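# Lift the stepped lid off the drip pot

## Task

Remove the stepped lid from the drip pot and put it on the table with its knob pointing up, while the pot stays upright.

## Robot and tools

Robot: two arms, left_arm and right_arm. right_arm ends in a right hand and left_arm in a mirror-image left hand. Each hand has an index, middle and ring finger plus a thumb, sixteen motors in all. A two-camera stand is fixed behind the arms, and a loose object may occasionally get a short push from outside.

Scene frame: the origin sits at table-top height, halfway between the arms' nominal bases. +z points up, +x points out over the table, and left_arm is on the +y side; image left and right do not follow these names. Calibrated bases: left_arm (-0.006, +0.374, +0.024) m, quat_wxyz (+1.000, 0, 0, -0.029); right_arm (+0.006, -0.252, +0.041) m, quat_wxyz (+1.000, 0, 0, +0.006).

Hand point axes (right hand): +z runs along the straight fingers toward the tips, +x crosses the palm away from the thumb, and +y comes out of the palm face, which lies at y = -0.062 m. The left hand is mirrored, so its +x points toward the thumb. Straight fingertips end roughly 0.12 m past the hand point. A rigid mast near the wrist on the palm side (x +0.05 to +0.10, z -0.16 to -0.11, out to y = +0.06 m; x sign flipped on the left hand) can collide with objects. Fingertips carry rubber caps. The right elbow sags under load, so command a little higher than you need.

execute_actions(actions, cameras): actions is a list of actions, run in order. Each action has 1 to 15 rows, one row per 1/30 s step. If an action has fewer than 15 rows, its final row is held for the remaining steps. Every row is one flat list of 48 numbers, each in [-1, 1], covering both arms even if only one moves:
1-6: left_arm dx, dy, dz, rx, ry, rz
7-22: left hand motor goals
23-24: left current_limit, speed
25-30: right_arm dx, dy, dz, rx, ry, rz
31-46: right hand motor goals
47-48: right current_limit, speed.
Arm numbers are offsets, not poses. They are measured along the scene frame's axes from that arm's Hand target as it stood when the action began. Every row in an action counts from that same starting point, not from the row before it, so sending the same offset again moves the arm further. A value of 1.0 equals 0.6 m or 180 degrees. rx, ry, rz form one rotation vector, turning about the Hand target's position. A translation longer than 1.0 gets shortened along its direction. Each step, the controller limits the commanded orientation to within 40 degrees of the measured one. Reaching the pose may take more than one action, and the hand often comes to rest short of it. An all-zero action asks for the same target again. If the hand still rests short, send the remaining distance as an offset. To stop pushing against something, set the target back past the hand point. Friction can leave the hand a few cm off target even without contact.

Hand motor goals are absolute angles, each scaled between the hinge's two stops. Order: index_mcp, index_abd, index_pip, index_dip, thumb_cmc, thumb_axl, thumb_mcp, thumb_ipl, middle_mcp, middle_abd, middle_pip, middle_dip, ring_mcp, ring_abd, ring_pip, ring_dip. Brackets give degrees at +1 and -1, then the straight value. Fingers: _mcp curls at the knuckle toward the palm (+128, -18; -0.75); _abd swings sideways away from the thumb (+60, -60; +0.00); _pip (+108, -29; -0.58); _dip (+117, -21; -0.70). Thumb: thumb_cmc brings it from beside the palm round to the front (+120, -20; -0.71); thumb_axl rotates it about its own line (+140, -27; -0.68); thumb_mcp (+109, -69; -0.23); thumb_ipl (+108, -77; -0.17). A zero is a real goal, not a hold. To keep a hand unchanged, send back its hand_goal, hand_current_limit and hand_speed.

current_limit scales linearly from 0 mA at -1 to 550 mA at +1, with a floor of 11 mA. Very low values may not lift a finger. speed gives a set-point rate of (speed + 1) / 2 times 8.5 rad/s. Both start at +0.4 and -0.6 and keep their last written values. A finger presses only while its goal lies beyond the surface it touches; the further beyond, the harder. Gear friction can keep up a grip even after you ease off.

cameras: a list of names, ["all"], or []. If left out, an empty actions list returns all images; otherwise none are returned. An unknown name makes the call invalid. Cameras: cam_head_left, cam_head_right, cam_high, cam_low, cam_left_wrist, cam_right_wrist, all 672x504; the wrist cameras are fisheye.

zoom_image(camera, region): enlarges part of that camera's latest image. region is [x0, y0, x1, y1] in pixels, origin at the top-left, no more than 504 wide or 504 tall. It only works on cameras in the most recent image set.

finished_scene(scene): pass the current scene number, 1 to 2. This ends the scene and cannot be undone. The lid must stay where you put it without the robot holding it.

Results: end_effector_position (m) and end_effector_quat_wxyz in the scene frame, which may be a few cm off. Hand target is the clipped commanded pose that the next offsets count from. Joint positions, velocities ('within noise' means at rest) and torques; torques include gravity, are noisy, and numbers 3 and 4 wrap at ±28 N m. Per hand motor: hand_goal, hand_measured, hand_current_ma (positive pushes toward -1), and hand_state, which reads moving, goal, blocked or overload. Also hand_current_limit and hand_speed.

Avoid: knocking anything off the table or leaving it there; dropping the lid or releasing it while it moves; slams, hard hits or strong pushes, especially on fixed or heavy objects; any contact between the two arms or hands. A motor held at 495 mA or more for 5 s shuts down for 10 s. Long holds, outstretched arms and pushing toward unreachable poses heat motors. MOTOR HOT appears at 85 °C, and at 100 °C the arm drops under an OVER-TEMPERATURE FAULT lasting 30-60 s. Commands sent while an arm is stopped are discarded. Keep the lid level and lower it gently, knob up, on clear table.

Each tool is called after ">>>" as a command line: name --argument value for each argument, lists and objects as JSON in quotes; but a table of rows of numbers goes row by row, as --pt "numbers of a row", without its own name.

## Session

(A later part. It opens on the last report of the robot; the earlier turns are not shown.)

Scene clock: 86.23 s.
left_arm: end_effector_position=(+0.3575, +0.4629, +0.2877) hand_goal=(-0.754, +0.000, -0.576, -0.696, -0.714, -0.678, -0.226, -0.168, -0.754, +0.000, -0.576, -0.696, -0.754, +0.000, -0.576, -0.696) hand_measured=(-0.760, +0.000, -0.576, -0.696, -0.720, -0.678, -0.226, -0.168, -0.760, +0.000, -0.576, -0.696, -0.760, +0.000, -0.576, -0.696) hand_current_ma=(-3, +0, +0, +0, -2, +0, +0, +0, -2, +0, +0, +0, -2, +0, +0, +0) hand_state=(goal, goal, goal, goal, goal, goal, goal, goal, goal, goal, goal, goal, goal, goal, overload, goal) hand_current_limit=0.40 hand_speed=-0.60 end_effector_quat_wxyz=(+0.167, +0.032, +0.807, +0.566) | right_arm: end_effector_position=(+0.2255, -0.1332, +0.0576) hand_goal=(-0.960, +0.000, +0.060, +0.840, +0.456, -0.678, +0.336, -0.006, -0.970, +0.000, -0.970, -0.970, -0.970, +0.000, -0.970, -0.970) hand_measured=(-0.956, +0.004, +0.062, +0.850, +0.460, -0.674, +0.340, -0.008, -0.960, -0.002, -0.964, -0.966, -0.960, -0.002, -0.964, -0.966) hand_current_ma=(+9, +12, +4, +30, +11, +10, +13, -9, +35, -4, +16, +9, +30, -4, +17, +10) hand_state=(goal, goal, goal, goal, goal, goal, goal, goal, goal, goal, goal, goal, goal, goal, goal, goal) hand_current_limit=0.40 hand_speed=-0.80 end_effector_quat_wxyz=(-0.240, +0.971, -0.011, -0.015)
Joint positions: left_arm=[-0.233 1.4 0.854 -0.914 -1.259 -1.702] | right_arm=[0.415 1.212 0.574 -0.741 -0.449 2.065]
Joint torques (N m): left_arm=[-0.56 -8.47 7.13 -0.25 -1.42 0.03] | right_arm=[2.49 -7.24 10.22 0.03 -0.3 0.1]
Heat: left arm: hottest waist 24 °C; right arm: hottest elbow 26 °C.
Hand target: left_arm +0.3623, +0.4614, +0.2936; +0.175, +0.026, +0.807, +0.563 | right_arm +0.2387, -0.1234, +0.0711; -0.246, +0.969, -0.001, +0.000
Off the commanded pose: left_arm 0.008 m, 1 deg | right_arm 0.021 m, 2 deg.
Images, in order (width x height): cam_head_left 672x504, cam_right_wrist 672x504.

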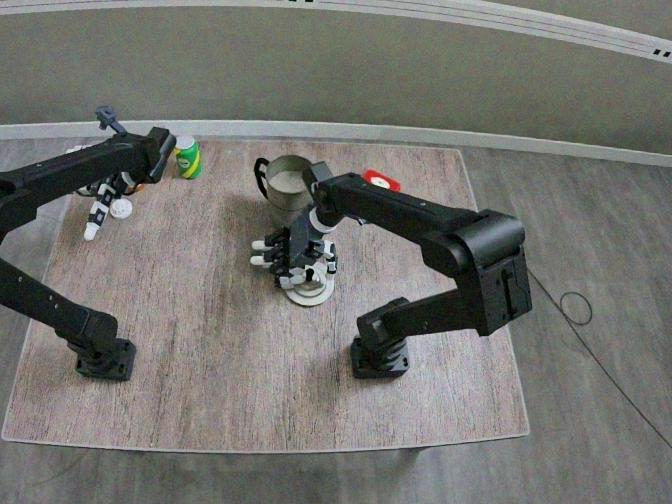

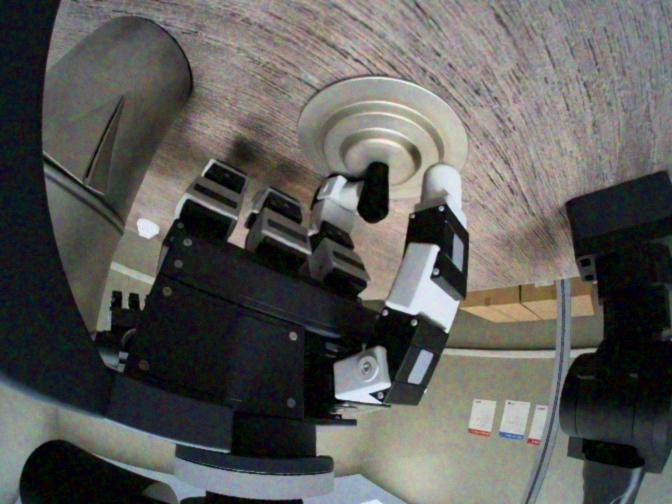

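>>> execute_actions --actions '[[[0,0,0,0,0,0,-0.754,0,-0.576,-0.696,-0.714,-0.678,-0.226,-0.168,-0.754,0,-0.576,-0.696,-0.754,0,-0.576,-0.696,0.4,-0.6,0.01,0.01,0.02,0,0,0,-0.959,0,0.06,0.84,0.457,-0.678,0.337,-0.005,-0.97,0,-0.97,-0.97,-0.97,0,-0.97,-0.97,0.4,-0.8]]]' --cameras '["cam_right_wrist"]'

>>> zoom_image --camera "cam_right_wrist" --region '[290, 50, 500, 260]'

Scene clock: 87.90 s.
left_arm: end_effector_position=(+0.3575, +0.4629, +0.2877) hand_goal=(-0.754, +0.000, -0.576, -0.696, -0.714, -0.678, -0.226, -0.168, -0.754, +0.000, -0.576, -0.696, -0.754, +0.000, -0.576, -0.696) hand_measured=(-0.760, +0.000, -0.576, -0.696, -0.720, -0.678, -0.226, -0.168, -0.760, +0.000, -0.576, -0.696, -0.760, +0.000, -0.576, -0.696) hand_current_ma=(-3, +0, +0, +0, -2, +0, +0, +0, -2, +0, +0, +0, -2, +0, +0, +0) hand_state=(goal, goal, goal, goal, goal, goal, goal, goal, goal, goal, goal, goal, goal, goal, overload, goal) hand_current_limit=0.40 hand_speed=-0.60 end_effector_quat_wxyz=(+0.167, +0.032, +0.807, +0.566) | right_arm: end_effector_position=(+0.2226, -0.1321, +0.0625) hand_goal=(-0.960, +0.000, +0.060, +0.840, +0.456, -0.678, +0.336, -0.006, -0.970, +0.000, -0.970, -0.970, -0.970, +0.000, -0.970, -0.970) hand_measured=(-0.956, +0.004, +0.062, +0.842, +0.460, -0.674, +0.340, -0.008, -0.960, -0.002, -0.964, -0.966, -0.960, -0.002, -0.964, -0.966) hand_current_ma=(+9, +8, +4, +6, +11, +10, +13, -9, +35, -4, +16, +9, +30, -4, +17, +10) hand_state=(goal, goal, goal, goal, goal, goal, goal, goal, goal, goal, goal, goal, goal, goal, goal, goal) hand_current_limit=0.40 hand_speed=-0.80 end_effector_quat_wxyz=(-0.235, +0.972, -0.010, -0.024)
Joint positions: left_arm=[-0.233 1.4 0.854 -0.914 -1.259 -1.702] | right_arm=[0.426 1.212 0.589 -0.776 -0.446 2.068]
Joint torques (N m): left_arm=[-0.85 -8.53 7.21 -0.23 -1.45 0.04] | right_arm=[2.43 -7.41 11.88 0.05 -0.34 0.17]
Heat: left arm: hottest waist 24 °C; right arm: hottest elbow 26 °C.
Hand target: left_arm +0.3623, +0.4614, +0.2936; +0.175, +0.026, +0.807, +0.563 | right_arm +0.2448, -0.1175, +0.0832; -0.246, +0.969, -0.001, +0.000
Off the commanded pose: left_arm 0.008 m, 1 deg | right_arm 0.034 m, 3 deg.
Images, in order (width x height): cam_right_wrist 672x504.

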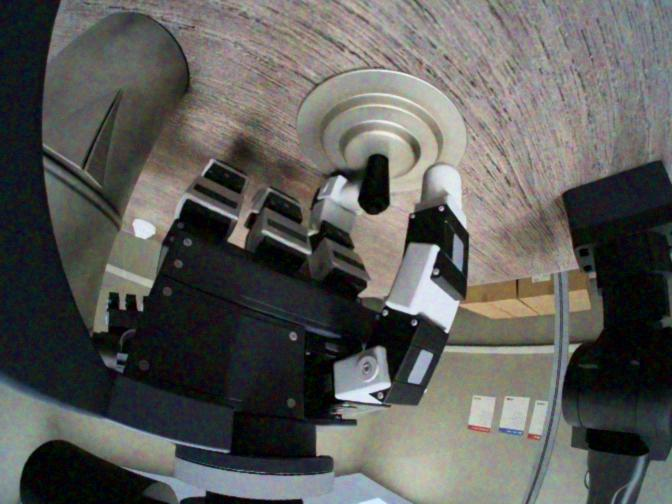

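Scaled by 2.400 from the camera's 672x504 image, which has a finer 960x720 frame.

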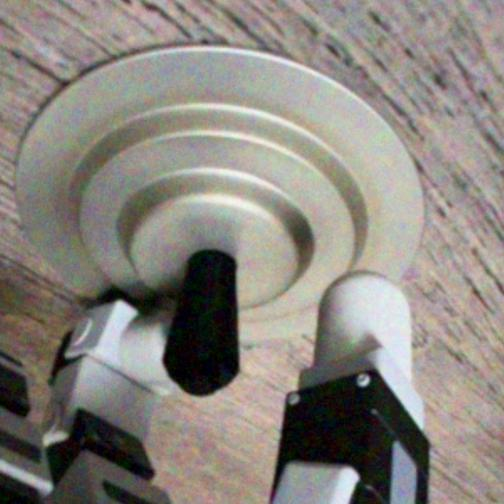

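>>> execute_actions --actions '[[[0,0,0,0,0,0,-0.754,0,-0.576,-0.696,-0.714,-0.678,-0.226,-0.168,-0.754,0,-0.576,-0.696,-0.754,0,-0.576,-0.696,0.4,-0.6,0.0,0.0,0.02,0,0,0,-0.959,0,0.06,0.84,0.457,-0.678,0.337,-0.005,-0.97,0,-0.97,-0.97,-0.97,0,-0.97,-0.97,0.4,-0.8]]]' --cameras '["cam_right_wrist"]'

>>> zoom_image --camera "cam_right_wrist" --region '[290, 50, 500, 260]'

Scene clock: 92.60 s.
left_arm: end_effector_position=(+0.3575, +0.4629, +0.2877) hand_goal=(-0.754, +0.000, -0.576, -0.696, -0.714, -0.678, -0.226, -0.168, -0.754, +0.000, -0.576, -0.696, -0.754, +0.000, -0.576, -0.696) hand_measured=(-0.760, +0.000, -0.576, -0.696, -0.720, -0.678, -0.226, -0.168, -0.760, +0.000, -0.576, -0.696, -0.760, +0.000, -0.576, -0.696) hand_current_ma=(-3, +0, +0, +0, -2, +0, +0, +0, -2, +0, +0, +0, -2, +0, +0, +0) hand_state=(goal, goal, goal, goal, goal, goal, goal, goal, goal, goal, goal, goal, goal, goal, overload, goal) hand_current_limit=0.40 hand_speed=-0.60 end_effector_quat_wxyz=(+0.167, +0.032, +0.807, +0.566) | right_arm: end_effector_position=(+0.2235, -0.1317, +0.0743) hand_goal=(-0.960, +0.000, +0.060, +0.840, +0.456, -0.678, +0.336, -0.006, -0.970, +0.000, -0.970, -0.970, -0.970, +0.000, -0.970, -0.970) hand_measured=(-0.956, +0.004, +0.062, +0.842, +0.460, -0.674, +0.340, -0.008, -0.960, -0.002, -0.964, -0.966, -0.960, -0.002, -0.964, -0.966) hand_current_ma=(+9, +8, +4, +6, +11, +10, +13, -9, +35, -4, +16, +9, +30, -4, +17, +10) hand_state=(goal, goal, goal, goal, goal, goal, goal, goal, goal, goal, goal, goal, goal, goal, goal, goal) hand_current_limit=0.40 hand_speed=-0.80 end_effector_quat_wxyz=(-0.235, +0.972, -0.010, -0.023)
Joint positions: left_arm=[-0.233 1.4 0.854 -0.914 -1.259 -1.702] | right_arm=[0.426 1.189 0.609 -0.817 -0.446 2.068]
Joint torques (N m): left_arm=[-0.38 -8.35 7.17 -0.25 -1.45 0.03] | right_arm=[2.43 -7.12 12.12 0.08 -0.35 0.17]
Heat: left arm: hottest waist 24 °C; right arm: hottest elbow 26 °C.
Hand target: left_arm +0.3623, +0.4614, +0.2936; +0.175, +0.026, +0.807, +0.563 | right_arm +0.2449, -0.1174, +0.0952; -0.246, +0.969, -0.001, +0.000
Off the commanded pose: left_arm 0.008 m, 1 deg | right_arm 0.033 m, 3 deg.
Images, in order (width x height): cam_right_wrist 672x504.

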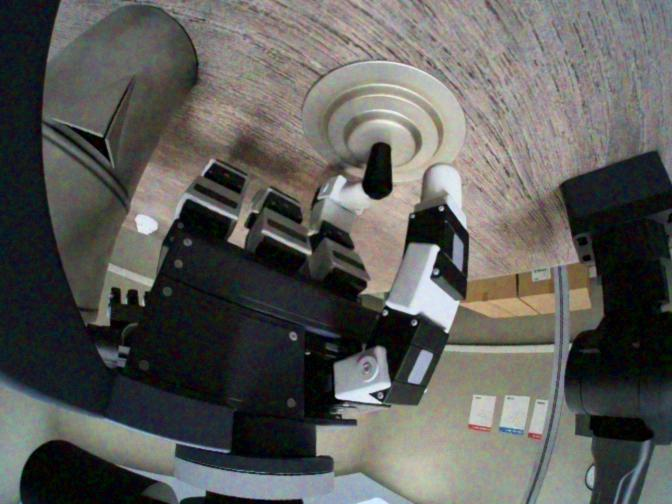

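Scaled by 2.400 from the camera's 672x504 image, which has a finer 960x720 frame.

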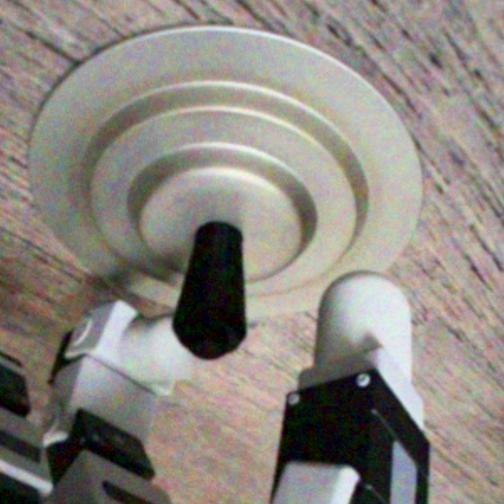

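>>> execute_actions --actions '[[[0,0,0,0,0,0,-0.754,0,-0.576,-0.696,-0.714,-0.678,-0.226,-0.168,-0.754,0,-0.576,-0.696,-0.754,0,-0.576,-0.696,0.4,-0.6,-0.015,-0.01,0.06,0,0,0,-0.959,0,0.02,0.87,0.457,-0.678,0.337,-0.005,-0.97,0,-0.97,-0.97,-0.97,0,-0.97,-0.97,0.4,-0.8]],[[0,0,0,0,0,0,-0.754,0,-0.576,-0.696,-0.714,-0.678,-0.226,-0.168,-0.754,0,-0.576,-0.696,-0.754,0,-0.576,-0.696,0.4,-0.6,-0.015,-0.01,0.08,0,0,0,-0.959,0,0.02,0.87,0.457,-0.678,0.337,-0.005,-0.97,0,-0.97,-0.97,-0.97,0,-0.97,-0.97,0.4,-0.8]],[[0,0,0,0,0,0,-0.754,0,-0.576,-0.696,-0.714,-0.678,-0.226,-0.168,-0.754,0,-0.576,-0.696,-0.754,0,-0.576,-0.696,0.4,-0.6,0,0,0.05,0,0,0,-0.959,0,0.02,0.87,0.457,-0.678,0.337,-0.005,-0.97,0,-0.97,-0.97,-0.97,0,-0.97,-0.97,0.4,-0.8]]]' --cameras '["cam_right_wrist","cam_head_left","cam_low","cam_high"]'

>>> zoom_image --camera "cam_right_wrist" --region '[290, 50, 500, 260]'

>>> zoom_image --camera "cam_head_left" --region '[220, 130, 380, 320]'

Scene clock: 95.43 s.
left_arm: end_effector_position=(+0.3575, +0.4629, +0.2877) hand_goal=(-0.754, +0.000, -0.576, -0.696, -0.714, -0.678, -0.226, -0.168, -0.754, +0.000, -0.576, -0.696, -0.754, +0.000, -0.576, -0.696) hand_measured=(-0.760, +0.000, -0.576, -0.696, -0.720, -0.678, -0.226, -0.168, -0.760, +0.000, -0.576, -0.696, -0.760, +0.000, -0.576, -0.696) hand_current_ma=(-3, +0, +0, +0, -2, +0, +0, +0, -2, +0, +0, +0, -2, +0, +0, +0) hand_state=(goal, goal, goal, goal, goal, goal, goal, goal, goal, goal, goal, goal, goal, goal, overload, goal) hand_current_limit=0.40 hand_speed=-0.60 end_effector_quat_wxyz=(+0.167, +0.032, +0.807, +0.566) | right_arm: end_effector_position=(+0.2089, -0.1387, +0.1840) hand_goal=(-0.960, +0.000, +0.020, +0.870, +0.456, -0.678, +0.336, -0.006, -0.970, +0.000, -0.970, -0.970, -0.970, +0.000, -0.970, -0.970) hand_measured=(-0.956, +0.004, +0.022, +0.866, +0.460, -0.674, +0.340, -0.008, -0.960, -0.002, -0.964, -0.966, -0.960, -0.002, -0.964, -0.966) hand_current_ma=(+11, +7, +6, -9, +11, +10, +13, -9, +35, -4, +16, +9, +30, -4, +17, +10) hand_state=(goal, goal, goal, goal, goal, goal, goal, goal, goal, goal, goal, goal, goal, goal, goal, goal) hand_current_limit=0.40 hand_speed=-0.80 end_effector_quat_wxyz=(-0.233, +0.972, -0.011, -0.027)
Joint positions: left_arm=[-0.233 1.4 0.854 -0.914 -1.259 -1.702] | right_arm=[0.426 1.002 0.795 -1.196 -0.446 2.068]
Joint torques (N m): left_arm=[-0.56 -7.88 7.02 -0.12 -1.4 0.01] | right_arm=[1.49 -5.36 13.91 -0.03 -0.45 0.06]
Heat: left arm: hottest waist 24 °C; right arm: hottest elbow 26 °C.
Hand target: left_arm +0.3623, +0.4614, +0.2936; +0.175, +0.026, +0.807, +0.563 | right_arm +0.2268, -0.1294, +0.2092; -0.246, +0.969, -0.001, +0.000
Off the commanded pose: left_arm 0.008 m, 1 deg | right_arm 0.032 m, 4 deg.
Images, in order (width x height): cam_head_left 672x504, cam_high 672x504, cam_low 672x504, cam_right_wrist 672x504.

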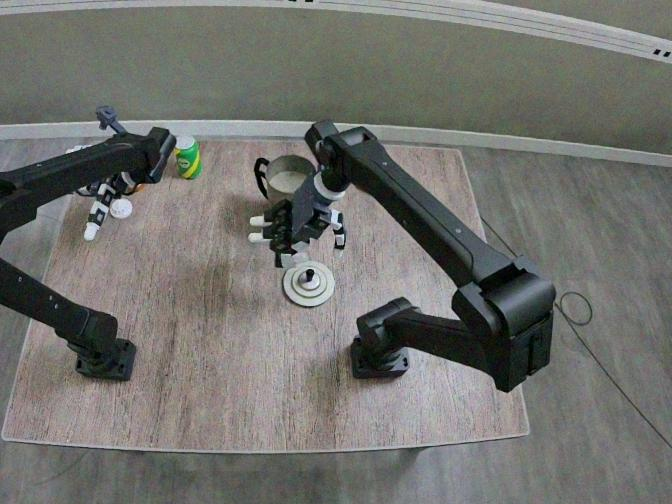

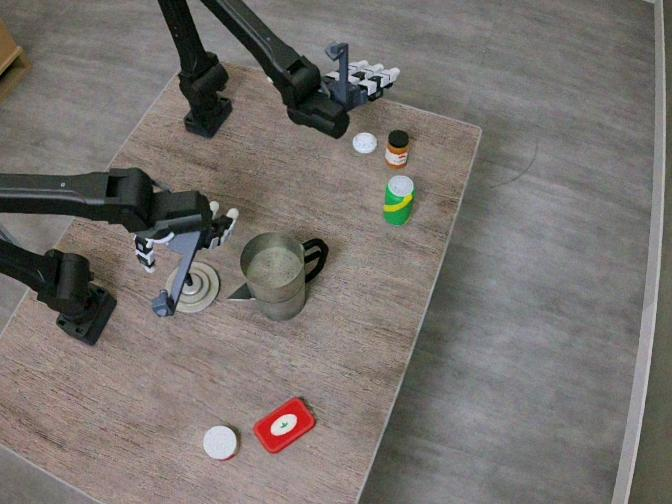

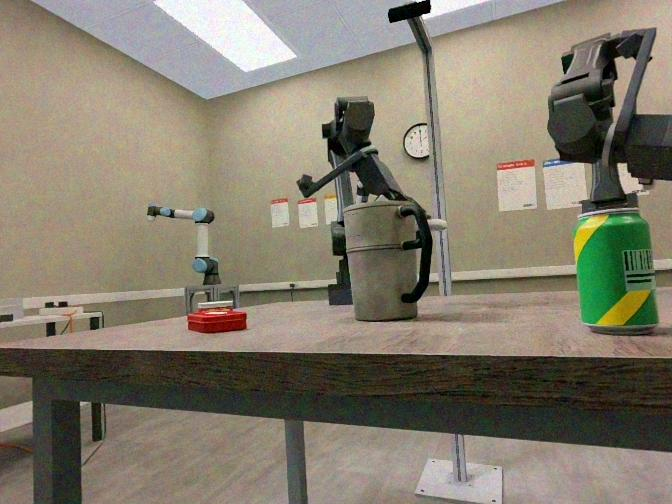

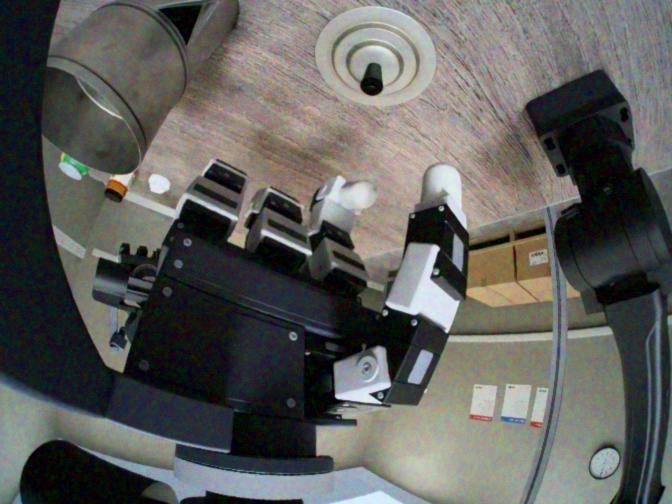

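Scaled by 2.400 from the camera's 672x504 image, which has a finer 960x720 frame.

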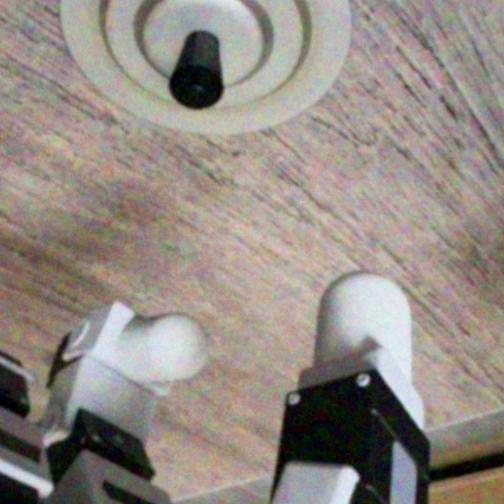

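Scaled by 2.653 from the camera's 672x504 image, which has a finer 960x720 frame.

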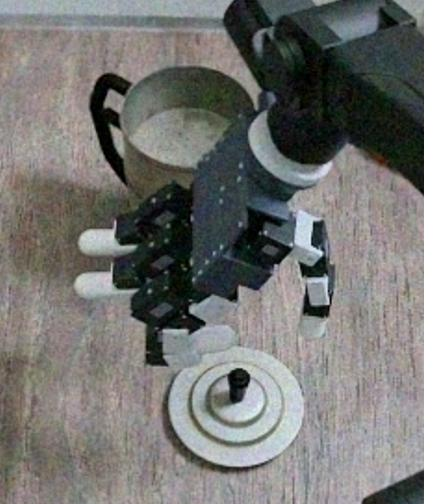

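>>> finished_scene --scene 1

The scene is finished: the task was done.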